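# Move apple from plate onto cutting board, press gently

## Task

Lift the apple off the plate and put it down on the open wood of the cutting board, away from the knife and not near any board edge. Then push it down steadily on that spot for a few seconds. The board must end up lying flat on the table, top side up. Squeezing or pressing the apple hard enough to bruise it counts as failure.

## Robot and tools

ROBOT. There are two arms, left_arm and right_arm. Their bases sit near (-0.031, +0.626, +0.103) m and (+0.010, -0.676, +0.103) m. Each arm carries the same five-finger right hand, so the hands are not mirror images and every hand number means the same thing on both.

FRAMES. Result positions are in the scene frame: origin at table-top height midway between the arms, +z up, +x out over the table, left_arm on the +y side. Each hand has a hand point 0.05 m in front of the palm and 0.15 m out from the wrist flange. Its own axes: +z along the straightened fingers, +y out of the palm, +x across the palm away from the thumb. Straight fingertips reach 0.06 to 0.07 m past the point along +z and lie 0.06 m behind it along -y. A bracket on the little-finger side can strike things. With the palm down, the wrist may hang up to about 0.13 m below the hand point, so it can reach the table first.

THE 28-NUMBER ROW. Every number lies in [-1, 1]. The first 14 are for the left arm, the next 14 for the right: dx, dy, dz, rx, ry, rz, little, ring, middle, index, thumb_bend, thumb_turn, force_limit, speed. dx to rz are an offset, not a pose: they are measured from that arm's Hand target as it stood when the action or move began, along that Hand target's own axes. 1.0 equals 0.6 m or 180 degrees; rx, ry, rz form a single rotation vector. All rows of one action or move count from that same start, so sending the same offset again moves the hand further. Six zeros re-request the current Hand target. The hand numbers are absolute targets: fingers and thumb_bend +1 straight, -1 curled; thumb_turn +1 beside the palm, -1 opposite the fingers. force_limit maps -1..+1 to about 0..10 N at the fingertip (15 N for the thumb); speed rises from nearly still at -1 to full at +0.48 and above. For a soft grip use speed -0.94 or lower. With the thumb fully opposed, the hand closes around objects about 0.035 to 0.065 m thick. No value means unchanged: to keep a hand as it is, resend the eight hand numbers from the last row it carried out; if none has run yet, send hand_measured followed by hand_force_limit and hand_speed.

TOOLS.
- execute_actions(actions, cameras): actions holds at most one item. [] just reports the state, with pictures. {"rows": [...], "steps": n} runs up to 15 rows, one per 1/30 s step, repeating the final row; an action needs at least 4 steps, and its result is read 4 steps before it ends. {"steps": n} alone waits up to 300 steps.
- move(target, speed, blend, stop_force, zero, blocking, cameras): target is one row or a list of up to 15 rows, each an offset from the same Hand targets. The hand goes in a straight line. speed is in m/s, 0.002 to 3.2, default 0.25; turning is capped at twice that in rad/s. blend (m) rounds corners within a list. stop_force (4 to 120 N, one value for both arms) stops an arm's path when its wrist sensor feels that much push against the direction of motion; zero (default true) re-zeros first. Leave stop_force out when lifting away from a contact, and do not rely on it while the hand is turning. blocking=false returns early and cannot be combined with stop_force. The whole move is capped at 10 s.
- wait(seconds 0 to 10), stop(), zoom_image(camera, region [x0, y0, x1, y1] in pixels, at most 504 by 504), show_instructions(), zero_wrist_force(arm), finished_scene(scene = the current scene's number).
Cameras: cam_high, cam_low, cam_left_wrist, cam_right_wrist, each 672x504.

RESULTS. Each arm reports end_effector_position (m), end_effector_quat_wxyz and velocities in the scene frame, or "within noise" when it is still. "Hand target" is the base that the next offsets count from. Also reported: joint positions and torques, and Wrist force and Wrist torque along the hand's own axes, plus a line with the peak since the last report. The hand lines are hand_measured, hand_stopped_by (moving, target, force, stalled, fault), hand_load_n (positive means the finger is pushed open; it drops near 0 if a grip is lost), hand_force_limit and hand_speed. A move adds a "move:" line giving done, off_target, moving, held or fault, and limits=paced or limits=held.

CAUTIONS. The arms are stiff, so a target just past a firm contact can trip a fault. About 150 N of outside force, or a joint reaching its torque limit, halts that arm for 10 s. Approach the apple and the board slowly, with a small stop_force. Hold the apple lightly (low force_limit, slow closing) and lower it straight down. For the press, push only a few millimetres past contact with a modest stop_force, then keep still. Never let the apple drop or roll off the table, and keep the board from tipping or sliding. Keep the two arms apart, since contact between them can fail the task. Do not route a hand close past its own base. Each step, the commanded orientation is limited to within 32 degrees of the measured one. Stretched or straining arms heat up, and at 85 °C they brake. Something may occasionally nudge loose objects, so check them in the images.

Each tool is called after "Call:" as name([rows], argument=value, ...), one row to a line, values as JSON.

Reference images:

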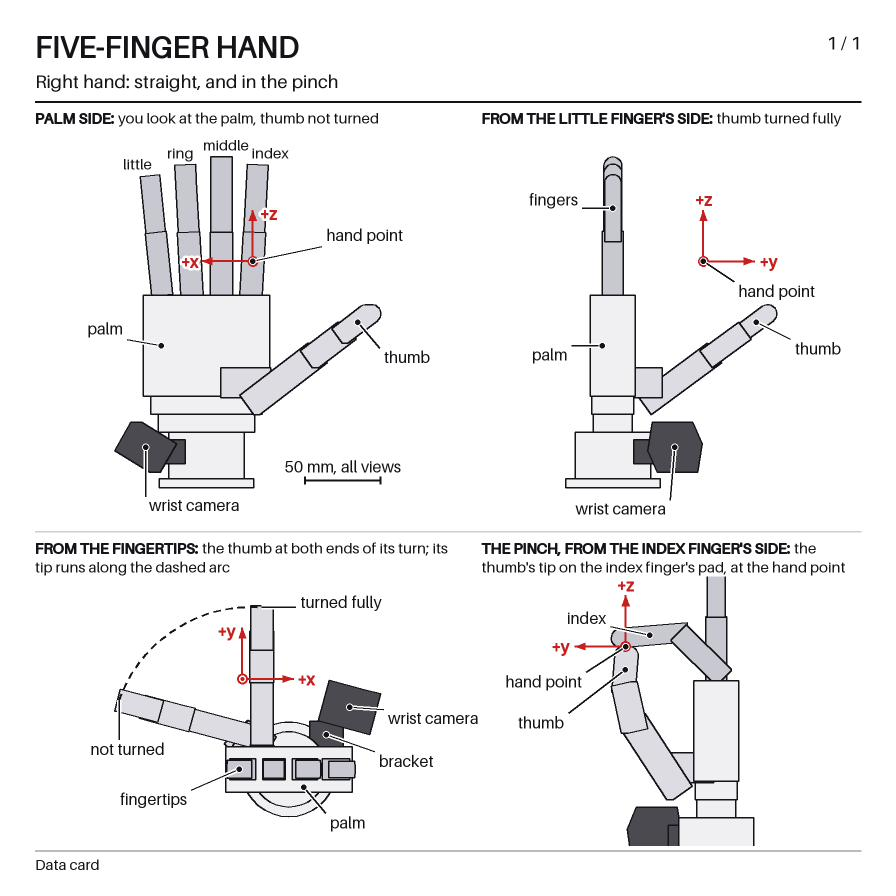

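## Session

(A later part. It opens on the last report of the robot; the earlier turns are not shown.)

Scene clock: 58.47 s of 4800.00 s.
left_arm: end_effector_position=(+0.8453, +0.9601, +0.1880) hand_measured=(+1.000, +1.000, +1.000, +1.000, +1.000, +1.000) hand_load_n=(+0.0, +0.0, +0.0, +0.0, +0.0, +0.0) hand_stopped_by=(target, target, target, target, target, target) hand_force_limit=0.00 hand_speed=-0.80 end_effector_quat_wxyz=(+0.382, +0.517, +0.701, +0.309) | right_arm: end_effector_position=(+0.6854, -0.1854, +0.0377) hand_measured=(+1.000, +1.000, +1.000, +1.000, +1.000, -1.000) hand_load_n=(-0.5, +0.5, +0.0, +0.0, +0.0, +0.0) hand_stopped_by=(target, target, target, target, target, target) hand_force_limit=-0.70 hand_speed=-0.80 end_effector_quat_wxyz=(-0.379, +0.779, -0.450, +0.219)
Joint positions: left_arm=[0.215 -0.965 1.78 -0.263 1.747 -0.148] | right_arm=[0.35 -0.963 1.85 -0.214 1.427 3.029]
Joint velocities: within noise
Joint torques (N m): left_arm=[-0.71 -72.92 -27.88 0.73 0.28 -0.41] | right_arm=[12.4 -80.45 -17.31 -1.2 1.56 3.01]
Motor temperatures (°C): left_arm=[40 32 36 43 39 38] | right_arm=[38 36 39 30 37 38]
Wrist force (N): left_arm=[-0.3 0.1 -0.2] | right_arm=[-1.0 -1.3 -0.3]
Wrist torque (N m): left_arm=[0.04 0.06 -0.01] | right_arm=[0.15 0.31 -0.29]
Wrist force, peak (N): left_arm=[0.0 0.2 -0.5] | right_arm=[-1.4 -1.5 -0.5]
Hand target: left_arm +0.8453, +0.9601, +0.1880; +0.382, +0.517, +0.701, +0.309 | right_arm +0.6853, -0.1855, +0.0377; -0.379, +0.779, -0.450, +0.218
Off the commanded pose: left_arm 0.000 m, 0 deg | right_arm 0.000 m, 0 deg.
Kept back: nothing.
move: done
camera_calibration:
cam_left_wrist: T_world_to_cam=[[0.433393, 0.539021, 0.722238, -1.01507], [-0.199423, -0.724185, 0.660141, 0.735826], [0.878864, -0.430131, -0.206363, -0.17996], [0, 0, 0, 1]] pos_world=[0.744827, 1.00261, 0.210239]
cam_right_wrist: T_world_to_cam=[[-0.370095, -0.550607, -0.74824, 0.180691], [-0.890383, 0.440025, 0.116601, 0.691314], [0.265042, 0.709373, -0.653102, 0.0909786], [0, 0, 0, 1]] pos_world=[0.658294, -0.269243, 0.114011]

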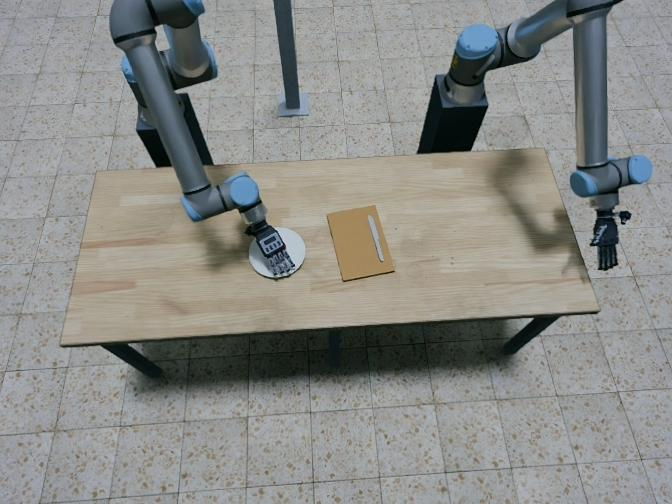

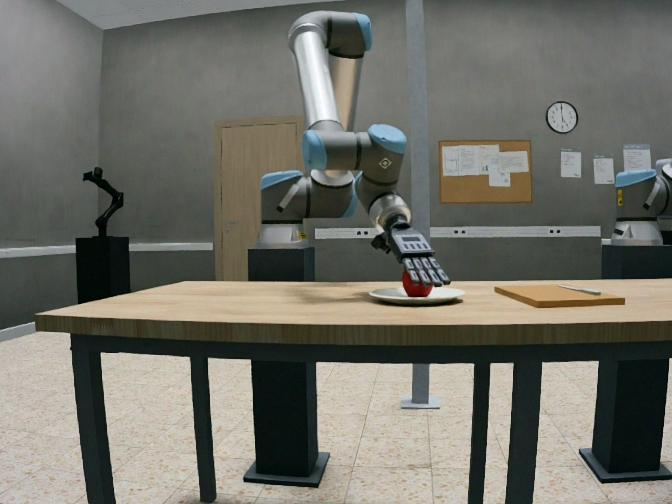

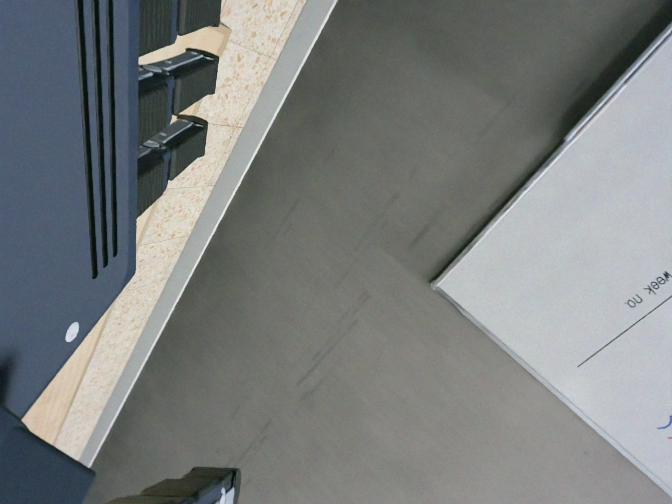

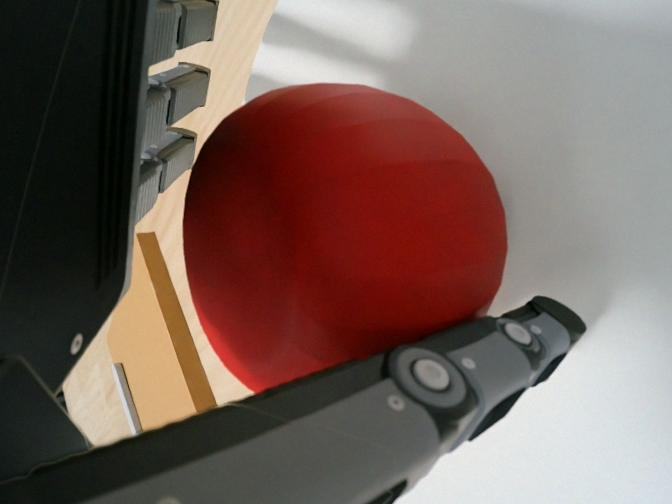

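Close again.

Call:
execute_actions([
  {"rows":[[0,0,0,0,0,0,1,1,1,1,1,1,0,-0.8,0,0,0,0,0,0,1,1,0,0,1,-1,-0.65,-0.94]],"steps":4},
])

Call:
wait(seconds=8, cameras=["cam_low","cam_high","cam_right_wrist"])

Call:
zoom_image(camera="cam_low", region=[330, 180, 510, 315])

Call:
zoom_image(camera="cam_high", region=[240, 210, 320, 290])

Scene clock: 58.70 s of 4800.00 s.
left_arm: end_effector_position=(+0.8453, +0.9601, +0.1880) hand_measured=(+1.000, +1.000, +1.000, +1.000, +1.000, +1.000) hand_load_n=(+0.0, +0.0, +0.0, +0.0, +0.0, +0.0) hand_stopped_by=(target, target, target, target, target, target) hand_force_limit=0.00 hand_speed=-0.80 end_effector_quat_wxyz=(+0.382, +0.517, +0.701, +0.309) | right_arm: end_effector_position=(+0.6853, -0.1855, +0.0377) hand_measured=(+1.000, +1.000, +1.000, +1.000, +1.000, -1.000) hand_load_n=(+0.0, +0.0, +0.0, +0.0, +0.0, +0.5) hand_stopped_by=(target, target, target, target, target, target) hand_force_limit=-0.70 hand_speed=-0.80 end_effector_quat_wxyz=(-0.379, +0.779, -0.450, +0.218)
Joint positions: left_arm=[0.215 -0.965 1.78 -0.263 1.747 -0.148] | right_arm=[0.35 -0.963 1.85 -0.214 1.427 3.029]
Joint velocities: within noise
Joint torques (N m): left_arm=[-0.15 -72.15 -28.04 0.9 0.3 -0.24] | right_arm=[8.4 -82.99 -16.89 -1.06 0.86 2.27]
Motor temperatures (°C): left_arm=[40 32 36 43 39 38] | right_arm=[38 36 39 30 37 38]
Wrist force (N): left_arm=[-0.3 0.0 0.0] | right_arm=[-1.1 -1.1 -0.5]
Wrist torque (N m): left_arm=[0.01 0.05 -0.01] | right_arm=[0.20 0.32 -0.29]
Wrist force, peak (N): left_arm=[-0.4 0.2 -0.1] | right_arm=[-1.3 -1.4 -0.6]
Hand target: left_arm +0.8453, +0.9601, +0.1880; +0.382, +0.517, +0.701, +0.309 | right_arm +0.6853, -0.1855, +0.0377; -0.379, +0.779, -0.450, +0.218
Kept back: the last 4 steps of this action.
Steps of this call (1-7: nothing new was sent). Readings (end_effector_position of left_arm | right_arm; what the end effector reports):
1: (+0.8453, +0.9601, +0.1880) | (+0.6854, -0.1854, +0.0377) | left_arm hand_measured=(+1.000, +1.000, +1.000, +1.000, +1.000, +1.000) hand_load_n=(+0.0, +0.0, +0.0, +0.0, +0.0, +0.0) hand_stopped_by=(target, target, target, target, target, target) hand_force_limit=0.00 hand_speed=-0.80 | right_arm hand_measured=(+1.000, +1.000, +1.000, +1.000, +1.000, -1.000) hand_load_n=(+0.0, +0.0, +0.0, +0.0, +0.0, +0.0) hand_stopped_by=(target, target, target, target, target, target) hand_force_limit=-0.70 hand_speed=-0.80
2: (+0.8453, +0.9601, +0.1880) | (+0.6854, -0.1854, +0.0377) | left_arm hand_measured=(+1.000, +1.000, +1.000, +1.000, +1.000, +1.000) hand_load_n=(+0.0, +0.0, +0.0, +0.0, +0.0, +0.0) hand_stopped_by=(target, target, target, target, target, target) hand_force_limit=0.00 hand_speed=-0.80 | right_arm hand_measured=(+1.000, +1.000, +1.000, +1.000, +1.000, -1.000) hand_load_n=(+0.0, +0.0, +0.0, +0.0, +0.0, +0.0) hand_stopped_by=(target, target, target, target, target, target) hand_force_limit=-0.70 hand_speed=-0.80
4: (+0.8453, +0.9601, +0.1880) | (+0.6854, -0.1855, +0.0377) | left_arm hand_measured=(+1.000, +1.000, +1.000, +1.000, +1.000, +1.000) hand_load_n=(+0.0, +0.0, +0.0, +0.0, +0.0, +0.0) hand_stopped_by=(target, target, target, target, target, target) hand_force_limit=0.00 hand_speed=-0.80 | right_arm hand_measured=(+1.000, +1.000, +1.000, +1.000, +1.000, -1.000) hand_load_n=(+0.0, +0.0, +0.0, +0.0, +0.0, +0.0) hand_stopped_by=(target, target, target, target, target, target) hand_force_limit=-0.70 hand_speed=-0.80
7: the state above

Scene clock: 66.83 s of 4800.00 s.
left_arm: end_effector_position=(+0.8453, +0.9601, +0.1880) hand_measured=(+1.000, +1.000, +1.000, +1.000, +1.000, +1.000) hand_load_n=(+0.0, +0.0, +0.0, +0.0, -0.5, -0.5) hand_stopped_by=(target, target, target, target, target, target) hand_force_limit=0.00 hand_speed=-0.80 end_effector_quat_wxyz=(+0.382, +0.517, +0.701, +0.309) | right_arm: end_effector_position=(+0.6853, -0.1855, +0.0377) hand_measured=(+1.000, +1.000, +0.138, +0.126, +1.000, -1.000) hand_load_n=(+0.0, +0.0, +1.0, +2.0, +0.5, +0.0) hand_stopped_by=(target, target, force, force, target, target) hand_force_limit=-0.65 hand_speed=-0.94 end_effector_quat_wxyz=(-0.379, +0.779, -0.450, +0.218)
Joint positions: left_arm=[0.215 -0.965 1.78 -0.263 1.747 -0.148] | right_arm=[0.35 -0.963 1.85 -0.214 1.427 3.029]
Joint velocities: within noise
Joint torques (N m): left_arm=[0.49 -73.07 -28.5 0.76 0.3 -0.34] | right_arm=[-13.39 -82.41 -31.56 1.3 -1.06 -3.04]
Motor temperatures (°C): left_arm=[40 32 36 43 39 38] | right_arm=[38 36 39 30 37 38]
Wrist force (N): left_arm=[-0.1 -0.1 -0.2] | right_arm=[-0.7 -0.8 0.2]
Wrist torque (N m): left_arm=[-0.01 0.02 -0.01] | right_arm=[0.20 0.25 -0.26]
Wrist force, peak (N): left_arm=[-0.4 -0.4 -0.2] | right_arm=[-1.4 -1.4 -0.1]
Hand target: left_arm +0.8453, +0.9601, +0.1880; +0.382, +0.517, +0.701, +0.309 | right_arm +0.6853, -0.1855, +0.0377; -0.379, +0.779, -0.450, +0.218
Off the commanded pose: left_arm 0.000 m, 0 deg | right_arm 0.000 m, 0 deg.
Steps of this call (1-4: your previous action's last 4; 5-244: nothing new was sent). Readings (end_effector_position of left_arm | right_arm; what the end effector reports):
1: (+0.8453, +0.9601, +0.1880) | (+0.6853, -0.1855, +0.0377) | left_arm hand_measured=(+1.000, +1.000, +1.000, +1.000, +1.000, +1.000) hand_load_n=(+0.0, +0.0, +0.0, +0.0, +0.0, +0.0) hand_stopped_by=(target, target, target, target, target, target) hand_force_limit=0.00 hand_speed=-0.80 | right_arm hand_measured=(+1.000, +1.000, +1.000, +1.000, +1.000, -1.000) hand_load_n=(+0.0, +0.0, +0.0, +0.0, +0.0, +0.0) hand_stopped_by=(target, target, moving, moving, target, target) hand_force_limit=-0.65 hand_speed=-0.94
2: (+0.8453, +0.9601, +0.1880) | (+0.6853, -0.1855, +0.0377) | left_arm hand_measured=(+1.000, +1.000, +1.000, +1.000, +1.000, +1.000) hand_load_n=(+0.0, +0.0, +0.0, +0.0, +0.0, +0.0) hand_stopped_by=(target, target, target, target, target, target) hand_force_limit=0.00 hand_speed=-0.80 | right_arm hand_measured=(+1.000, +1.000, +1.000, +1.000, +1.000, -1.000) hand_load_n=(+0.0, +0.0, +0.0, +0.0, +0.0, +0.0) hand_stopped_by=(target, target, moving, moving, target, target) hand_force_limit=-0.65 hand_speed=-0.94
4: (+0.8453, +0.9601, +0.1880) | (+0.6853, -0.1855, +0.0377) | left_arm hand_measured=(+1.000, +1.000, +1.000, +1.000, +1.000, +1.000) hand_load_n=(+0.0, +0.0, +0.0, +0.0, +0.0, +0.0) hand_stopped_by=(target, target, target, target, target, target) hand_force_limit=0.00 hand_speed=-0.80 | right_arm hand_measured=(+1.000, +1.000, +0.994, +0.994, +1.000, -1.000) hand_load_n=(+0.0, +0.0, +0.0, +0.0, +0.0, +0.0) hand_stopped_by=(target, target, moving, moving, target, target) hand_force_limit=-0.65 hand_speed=-0.94
8: (+0.8453, +0.9601, +0.1880) | (+0.6853, -0.1855, +0.0377) | left_arm hand_measured=(+1.000, +1.000, +1.000, +1.000, +1.000, +1.000) hand_load_n=(+0.0, +0.0, +0.5, +0.0, -0.5, +0.0) hand_stopped_by=(target, target, target, target, target, target) hand_force_limit=0.00 hand_speed=-0.80 | right_arm hand_measured=(+1.000, +1.000, +0.972, +0.972, +1.000, -1.000) hand_load_n=(+0.0, -0.5, +0.0, +0.0, -0.5, +0.0) hand_stopped_by=(target, target, moving, moving, target, target) hand_force_limit=-0.65 hand_speed=-0.94
244: the state above
camera_calibration:
cam_right_wrist: T_world_to_cam=[[-0.370157, -0.550716, -0.748128, 0.180673], [-0.890385, 0.440012, 0.116638, 0.69125], [0.264951, 0.709296, -0.653223, 0.091194], [0, 0, 0, 1]] pos_world=[0.658194, -0.269343, 0.11411]
Images, in order (width x height): cam_high 672x504, cam_low 672x504, cam_right_wrist 672x504.

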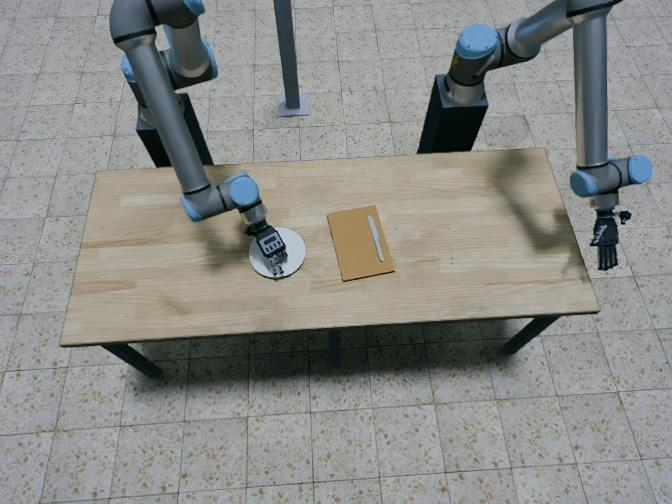

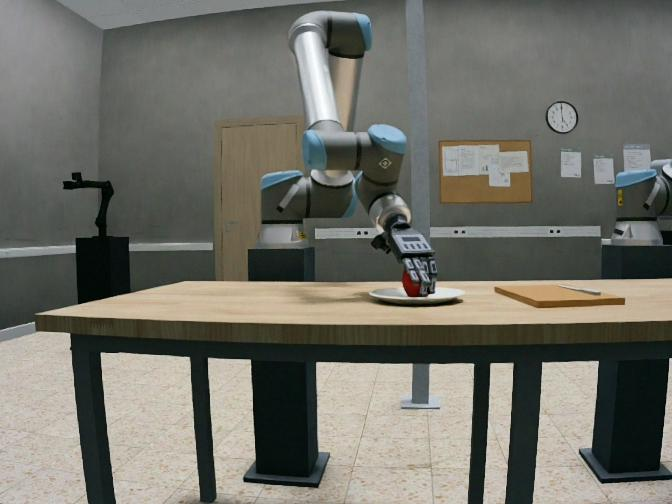

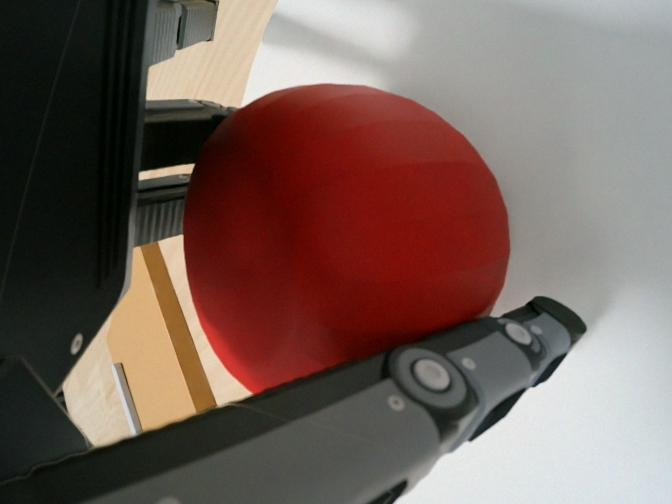

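Scaled by 2.800 from the camera's 672x504 image, which has a finer 960x720 frame.

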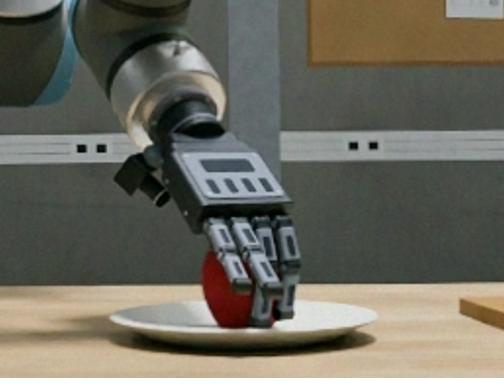

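Scaled by 6.300 from the camera's 672x504 image, which has a finer 960x720 frame.

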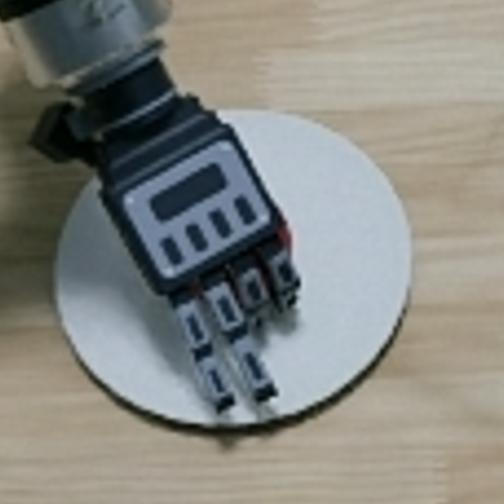

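Call:
execute_actions([
  {"rows":[[0,0,0,0,0,0,1,1,1,1,1,1,0,-0.8,0,0,0,0,0,0,1,1,-0.15,-0.15,1,-1,-0.4,-0.96]],"steps":4},
])

Call:
wait(seconds=4, cameras=[])

Call:
move(target=[0,0,0,0,0,0,1,1,1,1,1,1,0,-0.8,0,-0.0394,-0.0308,0,0,0,1,1,-0.15,-0.15,1,-1,-0.4,-0.96], speed=0.02)

Call:
zoom_image(camera="cam_low", region=[330, 180, 510, 315])

Scene clock: 67.00 s of 4800.00 s.
left_arm: end_effector_position=(+0.8453, +0.9601, +0.1880) hand_measured=(+1.000, +1.000, +1.000, +1.000, +1.000, +1.000) hand_load_n=(+0.0, +0.0, +0.0, +0.0, +0.0, +0.0) hand_stopped_by=(target, target, target, target, target, target) hand_force_limit=0.00 hand_speed=-0.80 end_effector_quat_wxyz=(+0.382, +0.517, +0.701, +0.309) | right_arm: end_effector_position=(+0.6853, -0.1855, +0.0377) hand_measured=(+1.000, +1.000, +0.138, +0.126, +1.000, -1.000) hand_load_n=(+0.0, +0.0, +1.5, +2.0, +0.5, +0.0) hand_stopped_by=(target, target, force, force, target, target) hand_force_limit=-0.65 hand_speed=-0.94 end_effector_quat_wxyz=(-0.379, +0.779, -0.450, +0.218)
Joint positions: left_arm=[0.215 -0.965 1.78 -0.263 1.747 -0.148] | right_arm=[0.35 -0.963 1.85 -0.214 1.427 3.029]
Joint velocities: within noise
Joint torques (N m): left_arm=[-0.17 -71.63 -28.58 0.76 0.46 -0.16] | right_arm=[-11.47 -80.89 -31.67 1.33 -1.29 -2.72]
Motor temperatures (°C): left_arm=[40 32 36 43 39 38] | right_arm=[38 36 39 30 37 38]
Wrist force (N): left_arm=[-0.1 -0.1 -0.2] | right_arm=[-1.2 -1.0 0.5]
Wrist torque (N m): left_arm=[0.00 0.03 -0.01] | right_arm=[0.14 0.31 -0.29]
Wrist force, peak (N): left_arm=[0.1 -0.1 -0.4] | right_arm=[-1.2 -1.0 0.5]
Hand target: left_arm +0.8453, +0.9601, +0.1880; +0.382, +0.517, +0.701, +0.309 | right_arm +0.6853, -0.1855, +0.0377; -0.379, +0.779, -0.450, +0.218
Kept back: the last 4 steps of this action.
Steps of this call (1-5: nothing new was sent). Readings (end_effector_position of left_arm | right_arm; what the end effector reports):
1: (+0.8453, +0.9601, +0.1880) | (+0.6853, -0.1855, +0.0377) | left_arm hand_measured=(+1.000, +1.000, +1.000, +1.000, +1.000, +1.000) hand_load_n=(+0.0, +0.0, +0.0, +0.0, +0.0, +0.0) hand_stopped_by=(target, target, target, target, target, target) hand_force_limit=0.00 hand_speed=-0.80 | right_arm hand_measured=(+1.000, +1.000, +0.138, +0.126, +1.000, -1.000) hand_load_n=(+0.0, +0.0, +1.5, +2.0, +0.5, +0.0) hand_stopped_by=(target, target, force, force, target, target) hand_force_limit=-0.65 hand_speed=-0.94
2: (+0.8453, +0.9601, +0.1880) | (+0.6853, -0.1855, +0.0377) | left_arm hand_measured=(+1.000, +1.000, +1.000, +1.000, +1.000, +1.000) hand_load_n=(+0.0, +0.0, +0.0, +0.5, +0.0, +0.0) hand_stopped_by=(target, target, target, target, target, target) hand_force_limit=0.00 hand_speed=-0.80 | right_arm hand_measured=(+1.000, +1.000, +0.138, +0.126, +1.000, -1.000) hand_load_n=(+0.0, +0.0, +1.0, +2.0, +0.5, +0.0) hand_stopped_by=(target, target, force, force, target, target) hand_force_limit=-0.65 hand_speed=-0.94
4: (+0.8453, +0.9601, +0.1880) | (+0.6853, -0.1855, +0.0377) | left_arm hand_measured=(+1.000, +1.000, +1.000, +1.000, +1.000, +1.000) hand_load_n=(+0.0, +0.0, +0.0, +0.0, +0.0, +0.0) hand_stopped_by=(target, target, target, target, target, target) hand_force_limit=0.00 hand_speed=-0.80 | right_arm hand_measured=(+1.000, +1.000, +0.138, +0.126, +1.000, -1.000) hand_load_n=(+0.0, +0.0, +1.5, +2.0, +0.5, +0.0) hand_stopped_by=(target, target, force, force, target, target) hand_force_limit=-0.65 hand_speed=-0.94
5: the state above

Scene clock: 71.13 s of 4800.00 s.
left_arm: end_effector_position=(+0.8453, +0.9601, +0.1880) hand_measured=(+1.000, +1.000, +1.000, +1.000, +1.000, +1.000) hand_load_n=(+0.0, +0.0, +0.0, +0.5, +0.0, +0.0) hand_stopped_by=(target, target, target, target, target, target) hand_force_limit=0.00 hand_speed=-0.80 end_effector_quat_wxyz=(+0.382, +0.517, +0.701, +0.309) | right_arm: end_effector_position=(+0.6853, -0.1855, +0.0377) hand_measured=(+1.000, +1.000, +0.126, +0.120, +1.000, -1.000) hand_load_n=(+0.0, +0.0, +3.5, +3.5, +1.0, +0.0) hand_stopped_by=(target, target, force, force, target, target) hand_force_limit=-0.40 hand_speed=-0.96 end_effector_quat_wxyz=(-0.379, +0.779, -0.450, +0.218)
Joint positions: left_arm=[0.215 -0.965 1.78 -0.263 1.747 -0.148] | right_arm=[0.35 -0.963 1.85 -0.214 1.427 3.029]
Joint velocities: within noise
Joint torques (N m): left_arm=[1.49 -70.7 -27.75 0.85 0.51 -0.33] | right_arm=[-10.23 -83.6 -32.6 2.23 -1.2 -3.19]
Motor temperatures (°C): left_arm=[40 32 36 43 39 38] | right_arm=[38 36 39 30 37 38]
Wrist force (N): left_arm=[-0.3 0.0 0.1] | right_arm=[-0.9 -0.2 0.3]
Wrist torque (N m): left_arm=[-0.01 0.04 -0.02] | right_arm=[0.20 0.28 -0.27]
Wrist force, peak (N): left_arm=[-0.6 0.0 -0.1] | right_arm=[-1.4 -0.2 0.8]
Hand target: left_arm +0.8453, +0.9601, +0.1880; +0.382, +0.517, +0.701, +0.309 | right_arm +0.6853, -0.1855, +0.0377; -0.379, +0.779, -0.450, +0.218
Off the commanded pose: left_arm 0.000 m, 0 deg | right_arm 0.000 m, 0 deg.
Steps of this call (1-4: your previous action's last 4; 5-124: nothing new was sent). Readings (end_effector_position of left_arm | right_arm; what the end effector reports):
1: (+0.8453, +0.9601, +0.1880) | (+0.6853, -0.1855, +0.0377) | left_arm hand_measured=(+1.000, +1.000, +1.000, +1.000, +1.000, +1.000) hand_load_n=(+0.0, +0.0, +0.0, +0.0, +0.0, +0.0) hand_stopped_by=(target, target, target, target, target, target) hand_force_limit=0.00 hand_speed=-0.80 | right_arm hand_measured=(+1.000, +1.000, +0.138, +0.126, +1.000, -1.000) hand_load_n=(+0.0, +0.0, +1.5, +2.0, +0.5, +0.0) hand_stopped_by=(target, target, moving, moving, target, target) hand_force_limit=-0.40 hand_speed=-0.96
2: (+0.8453, +0.9601, +0.1880) | (+0.6853, -0.1855, +0.0377) | left_arm hand_measured=(+1.000, +1.000, +1.000, +1.000, +1.000, +1.000) hand_load_n=(+0.0, +0.5, +0.0, +0.0, +0.0, +0.0) hand_stopped_by=(target, target, target, target, target, target) hand_force_limit=0.00 hand_speed=-0.80 | right_arm hand_measured=(+1.000, +1.000, +0.138, +0.126, +1.000, -1.000) hand_load_n=(+0.0, +0.0, +1.5, +2.0, +0.5, +0.0) hand_stopped_by=(target, target, moving, moving, target, target) hand_force_limit=-0.40 hand_speed=-0.96
4: (+0.8453, +0.9601, +0.1880) | (+0.6853, -0.1855, +0.0377) | left_arm hand_measured=(+1.000, +1.000, +1.000, +1.000, +1.000, +1.000) hand_load_n=(+0.0, +0.0, +0.0, +0.0, +0.0, +0.0) hand_stopped_by=(target, target, target, target, target, target) hand_force_limit=0.00 hand_speed=-0.80 | right_arm hand_measured=(+1.000, +1.000, +0.134, +0.122, +1.000, -1.000) hand_load_n=(+0.0, +0.0, +2.0, +3.0, +1.0, +0.0) hand_stopped_by=(target, target, moving, moving, target, target) hand_force_limit=-0.40 hand_speed=-0.96
8: (+0.8453, +0.9601, +0.1880) | (+0.6853, -0.1855, +0.0377) | left_arm hand_measured=(+1.000, +1.000, +1.000, +1.000, +1.000, +1.000) hand_load_n=(+0.0, +0.0, +0.0, +0.0, +0.0, +0.0) hand_stopped_by=(target, target, target, target, target, target) hand_force_limit=0.00 hand_speed=-0.80 | right_arm hand_measured=(+1.000, +1.000, +0.126, +0.120, +1.000, -1.000) hand_load_n=(+0.0, -0.5, +3.5, +3.0, +1.0, +0.5) hand_stopped_by=(target, target, force, force, target, target) hand_force_limit=-0.40 hand_speed=-0.96
124: the state above
No camera images: "cameras" was empty.

Scene clock: 72.87 s of 4800.00 s.
left_arm: end_effector_position=(+0.8453, +0.9601, +0.1880) hand_measured=(+1.000, +1.000, +1.000, +1.000, +1.000, +1.000) hand_load_n=(+0.0, +0.0, +0.0, +0.0, +0.0, +0.0) hand_stopped_by=(target, target, target, target, target, target) hand_force_limit=0.00 hand_speed=-0.80 end_effector_quat_wxyz=(+0.382, +0.517, +0.701, +0.309) | right_arm: end_effector_position=(+0.6853, -0.1855, +0.0679) hand_measured=(+1.000, +1.000, +0.126, +0.120, +1.000, -1.000) hand_load_n=(+0.0, +0.0, +3.5, +3.0, +1.0, +0.5) hand_stopped_by=(target, target, force, force, target, target) hand_force_limit=-0.40 hand_speed=-0.96 end_effector_quat_wxyz=(-0.379, +0.779, -0.450, +0.218)
Joint positions: left_arm=[0.215 -0.965 1.78 -0.263 1.747 -0.148] | right_arm=[0.35 -1.002 1.843 -0.168 1.427 3.029]
Joint velocities: within noise
Joint torques (N m): left_arm=[0.62 -71.92 -28.45 0.66 0.57 -0.33] | right_arm=[-10.48 -64.84 -32.61 -0.19 -1.1 -3.28]
Motor temperatures (°C): left_arm=[40 32 36 43 39 38] | right_arm=[38 36 39 30 37 38]
Wrist force (N): left_arm=[0.0 0.0 0.2] | right_arm=[-1.0 0.3 0.6]
Wrist torque (N m): left_arm=[-0.01 0.00 0.00] | right_arm=[0.21 0.28 -0.26]
Wrist force, peak (N): left_arm=[-0.5 -0.4 -0.1] | right_arm=[-1.4 0.5 1.0]
Hand target: left_arm +0.8453, +0.9601, +0.1880; +0.382, +0.517, +0.701, +0.309 | right_arm +0.6853, -0.1855, +0.0677; -0.379, +0.779, -0.450, +0.218
Off the commanded pose: left_arm 0.000 m, 0 deg | right_arm 0.000 m, 0 deg.
Kept back: nothing.
move: done
camera_calibration:
cam_left_wrist: T_world_to_cam=[[0.433393, 0.539021, 0.722238, -1.01507], [-0.199423, -0.724185, 0.660141, 0.735826], [0.878864, -0.430131, -0.206363, -0.17996], [0, 0, 0, 1]] pos_world=[0.744827, 1.00261, 0.210239]
cam_right_wrist: T_world_to_cam=[[-0.370206, -0.550691, -0.748122, 0.203229], [-0.890364, 0.440043, 0.116679, 0.687728], [0.264952, 0.709296, -0.653222, 0.110856], [0, 0, 0, 1]] pos_world=[0.658194, -0.269343, 0.14421]

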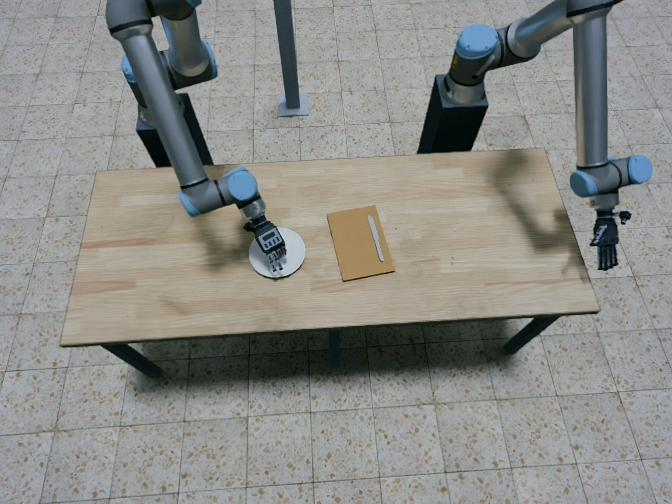

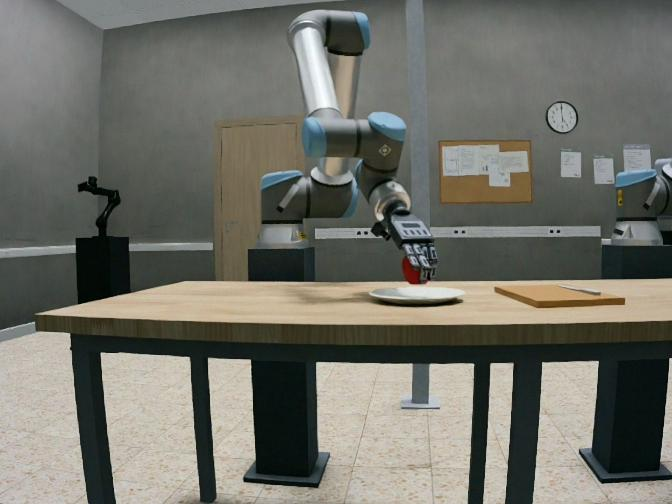

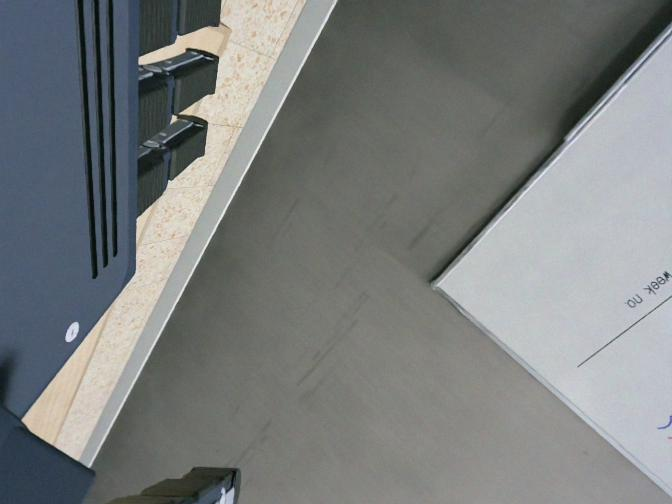

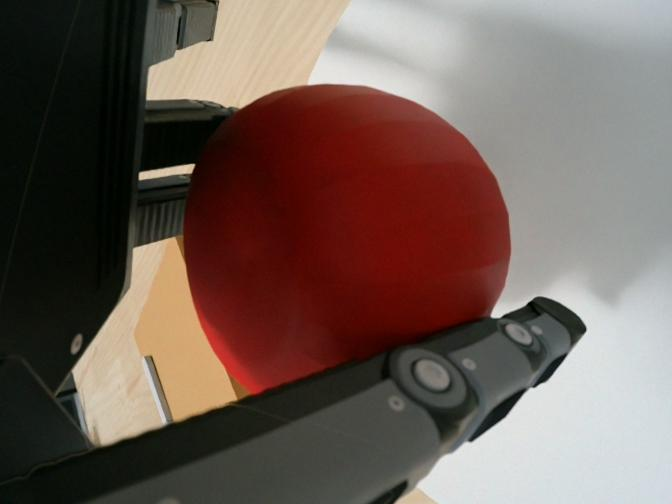

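Scaled by 2.800 from the camera's 672x504 image, which has a finer 960x720 frame.

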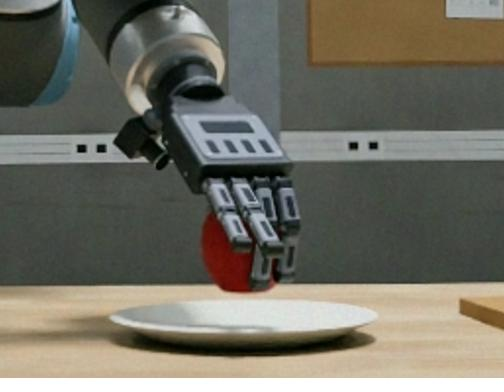

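Call:
move([
  [0,0,0,0,0,0,1,1,1,1,1,1,0,-0.8,0,-0.0657,-0.0513,0,0,0,1,1,-0.15,-0.15,1,-1,-0.4,-0.96],
  [0,0,0,0,0,0,1,1,1,1,1,1,0,-0.8,-0.4372,-0.2175,0.1430,0,0,0,1,1,-0.15,-0.15,1,-1,-0.4,-0.96],
], speed=[0.05,0.08], blend=[0.025,0])

Call:
zoom_image(camera="cam_high", region=[290, 180, 450, 300])

Call:
zoom_image(camera="cam_low", region=[450, 180, 630, 315])

Scene clock: 78.37 s of 4800.00 s.
left_arm: end_effector_position=(+0.8453, +0.9601, +0.1880) hand_measured=(+1.000, +1.000, +1.000, +1.000, +1.000, +1.000) hand_load_n=(+0.0, +0.0, +0.0, +0.0, +0.0, +0.0) hand_stopped_by=(target, target, target, target, target, target) hand_force_limit=0.00 hand_speed=-0.80 end_effector_quat_wxyz=(+0.382, +0.517, +0.701, +0.309) | right_arm: end_effector_position=(+0.6821, +0.1158, +0.1176) hand_measured=(+1.000, +1.000, +0.126, +0.120, +1.000, -1.000) hand_load_n=(+0.0, +0.0, +3.5, +3.5, +1.0, +0.5) hand_stopped_by=(target, target, force, force, target, target) hand_force_limit=-0.40 hand_speed=-0.96 end_effector_quat_wxyz=(-0.379, +0.779, -0.450, +0.218) end_effector_velocity=(-0.001, -0.001, +0.000) end_effector_angular_velocity=(+0.000, -0.001, +0.002)
Joint positions: left_arm=[0.215 -0.965 1.78 -0.263 1.747 -0.148] | right_arm=[0.707 -0.787 1.327 0.132 1.707 3.25]
Joint velocities: left_arm=[within noise] | right_arm=[-0.001 -0.002 0.005 -0.004 -0.002 -0.002]
Joint torques (N m): left_arm=[0.2 -72.82 -28.96 0.67 0.62 -0.3] | right_arm=[-17.89 -107.15 -28.21 -1.66 -1.08 -3.23]
Motor temperatures (°C): left_arm=[40 32 36 43 39 38] | right_arm=[38 36 39 30 37 38]
Wrist force (N): left_arm=[0.1 -0.2 0.0] | right_arm=[-0.8 0.2 0.7]
Wrist torque (N m): left_arm=[-0.03 0.00 0.00] | right_arm=[0.20 0.25 -0.25]
Wrist force, peak (N): left_arm=[-0.5 -0.4 0.0] | right_arm=[-1.8 -0.3 1.2]
Hand target: left_arm +0.8453, +0.9601, +0.1880; +0.382, +0.517, +0.701, +0.309 | right_arm +0.6823, +0.1157, +0.1177; -0.379, +0.779, -0.450, +0.218
Off the commanded pose: left_arm 0.000 m, 0 deg | right_arm 0.000 m, 0 deg.
Kept back: nothing.
move: done
camera_calibration:
cam_left_wrist: T_world_to_cam=[[0.433393, 0.539021, 0.722238, -1.01507], [-0.199423, -0.724185, 0.660141, 0.735826], [0.878864, -0.430131, -0.206363, -0.17996], [0, 0, 0, 1]] pos_world=[0.744827, 1.00261, 0.210239]
cam_right_wrist: T_world_to_cam=[[-0.370382, -0.550635, -0.748077, 0.405366], [-0.890318, 0.440084, 0.116876, 0.546503], [0.264861, 0.709315, -0.653239, -0.0694415], [0, 0, 0, 1]] pos_world=[0.655094, 0.0319567, 0.194009]

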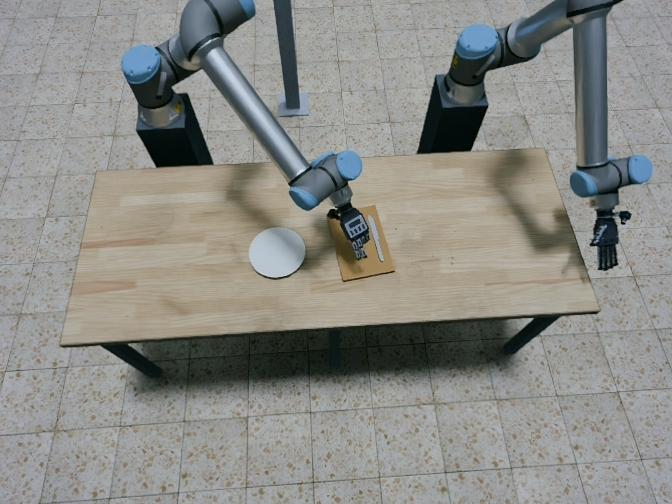

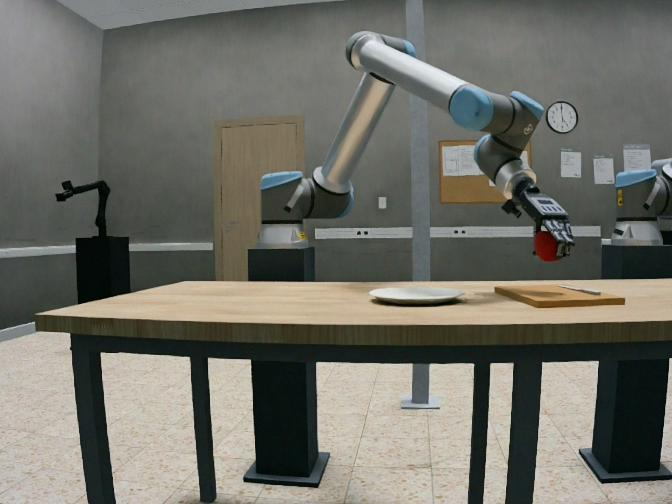

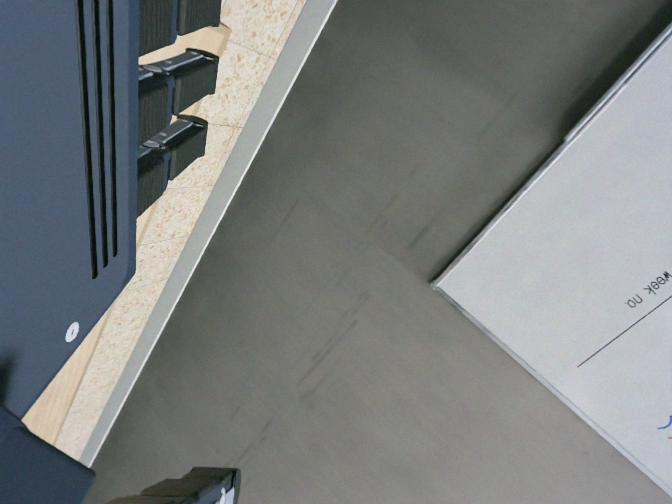

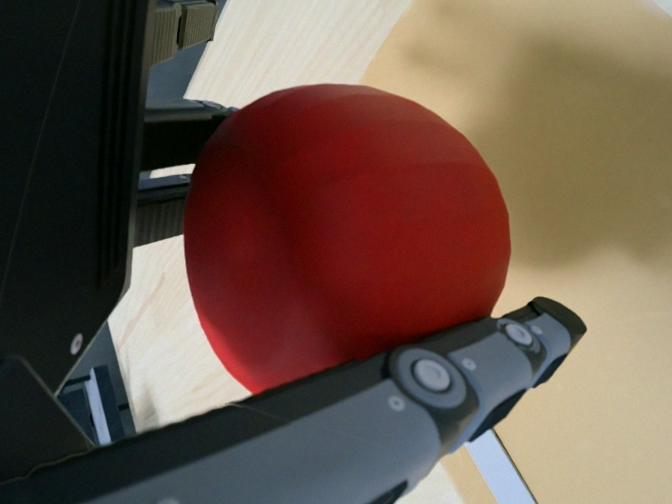

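Scaled by 3.150 from the camera's 672x504 image, which has a finer 960x720 frame.

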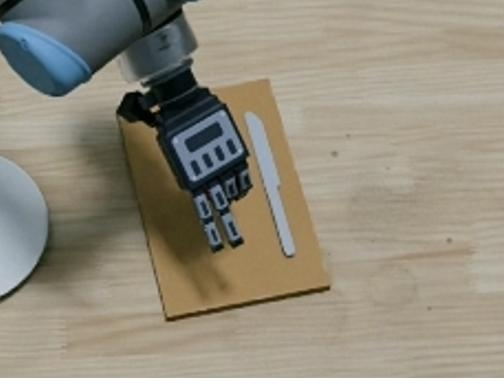

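Scaled by 2.800 from the camera's 672x504 image, which has a finer 960x720 frame.

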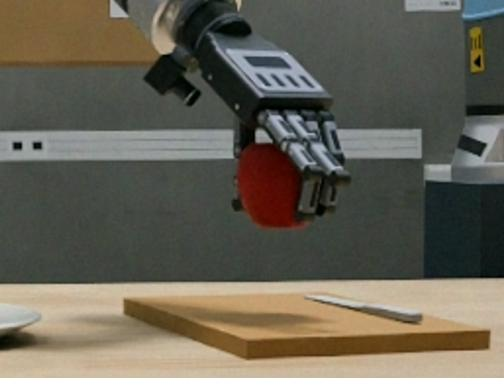

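Call:
move(target=[0,0,0,0,0,0,1,1,1,1,1,1,0,-0.8,0.0087,0.0687,0.0473,0,0,0,1,1,-0.15,-0.15,1,-1,-0.4,-0.96], speed=0.05, stop_force=10)

Call:
zoom_image(camera="cam_high", region=[290, 180, 450, 300])

Call:
zoom_image(camera="cam_low", region=[450, 180, 630, 315])

Scene clock: 80.87 s of 4800.00 s.
left_arm: end_effector_position=(+0.8453, +0.9601, +0.1880) hand_measured=(+1.000, +1.000, +1.000, +1.000, +1.000, +1.000) hand_load_n=(+0.0, +0.0, +0.0, +0.0, +0.0, +0.0) hand_stopped_by=(target, target, target, target, target, target) hand_force_limit=0.00 hand_speed=-0.80 end_effector_quat_wxyz=(+0.382, +0.517, +0.701, +0.309) | right_arm: end_effector_position=(+0.6822, +0.1096, +0.0677) hand_measured=(+1.000, +1.000, +0.126, +0.120, +1.000, -1.000) hand_load_n=(+0.0, +0.0, +3.5, +3.0, +1.0, +0.5) hand_stopped_by=(target, target, force, force, target, target) hand_force_limit=-0.40 hand_speed=-0.96 end_effector_quat_wxyz=(-0.379, +0.779, -0.450, +0.219)
Joint positions: left_arm=[0.215 -0.965 1.78 -0.263 1.747 -0.148] | right_arm=[0.701 -0.748 1.357 0.063 1.703 3.247]
Joint velocities: within noise
Joint torques (N m): left_arm=[-0.19 -72.7 -28.14 0.71 0.7 -0.25] | right_arm=[8.01 -108.89 -40.5 3.42 1.89 -0.06]
Motor temperatures (°C): left_arm=[40 32 36 43 39 38] | right_arm=[38 36 39 30 37 38]
Wrist force (N): left_arm=[-0.3 0.0 -0.2] | right_arm=[-0.5 0.1 0.9]
Wrist torque (N m): left_arm=[0.01 0.06 -0.02] | right_arm=[0.16 0.20 -0.24]
Wrist force, peak (N): left_arm=[-0.4 -0.2 -0.3] | right_arm=[-0.9 1.1 1.3]
Hand target: left_arm +0.8453, +0.9601, +0.1880; +0.382, +0.517, +0.701, +0.309 | right_arm +0.6822, +0.1096, +0.0677; -0.379, +0.779, -0.450, +0.218
Off the commanded pose: left_arm 0.000 m, 0 deg | right_arm 0.000 m, 0 deg.
Kept back: nothing.
move: done
camera_calibration:
cam_left_wrist: T_world_to_cam=[[0.433393, 0.539021, 0.722238, -1.01507], [-0.199423, -0.724185, 0.660141, 0.735826], [0.878864, -0.430131, -0.206363, -0.17996], [0, 0, 0, 1]] pos_world=[0.744827, 1.00261, 0.210239]
cam_right_wrist: T_world_to_cam=[[-0.37014, -0.550724, -0.74813, 0.364512], [-0.890392, 0.440002, 0.116624, 0.555239], [0.264951, 0.709296, -0.653223, -0.0977276], [0, 0, 0, 1]] pos_world=[0.655194, 0.0257571, 0.14411]

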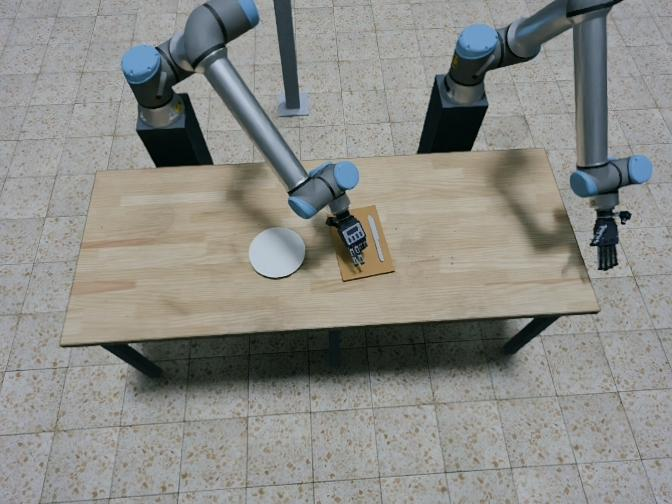

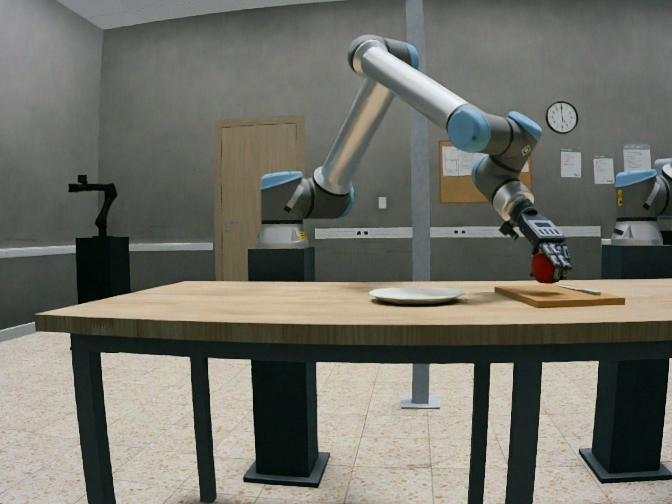

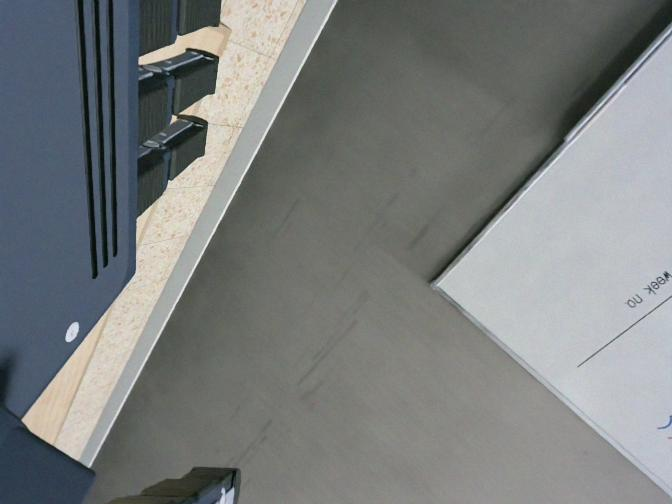

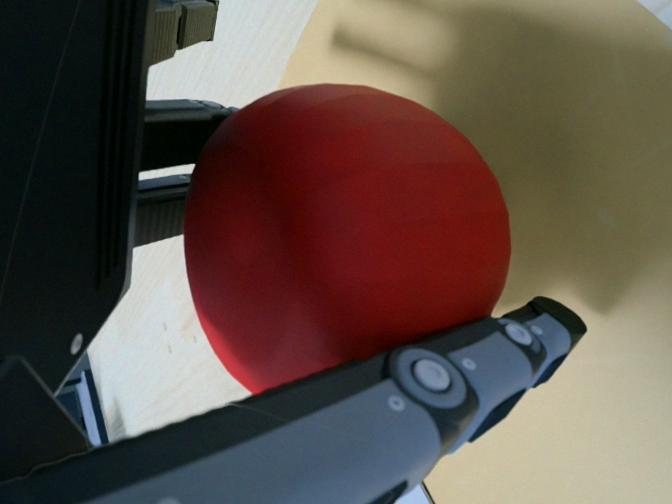

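Scaled by 3.150 from the camera's 672x504 image, which has a finer 960x720 frame.

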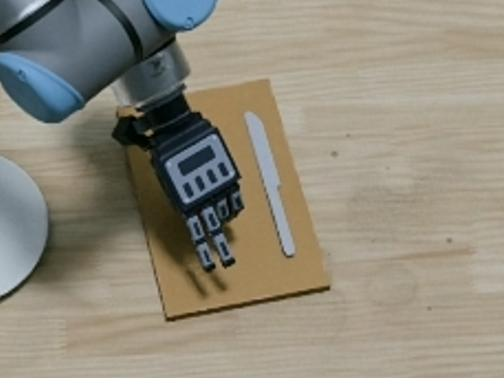

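Scaled by 2.800 from the camera's 672x504 image, which has a finer 960x720 frame.

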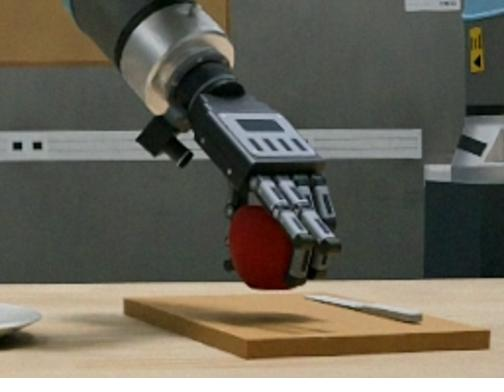

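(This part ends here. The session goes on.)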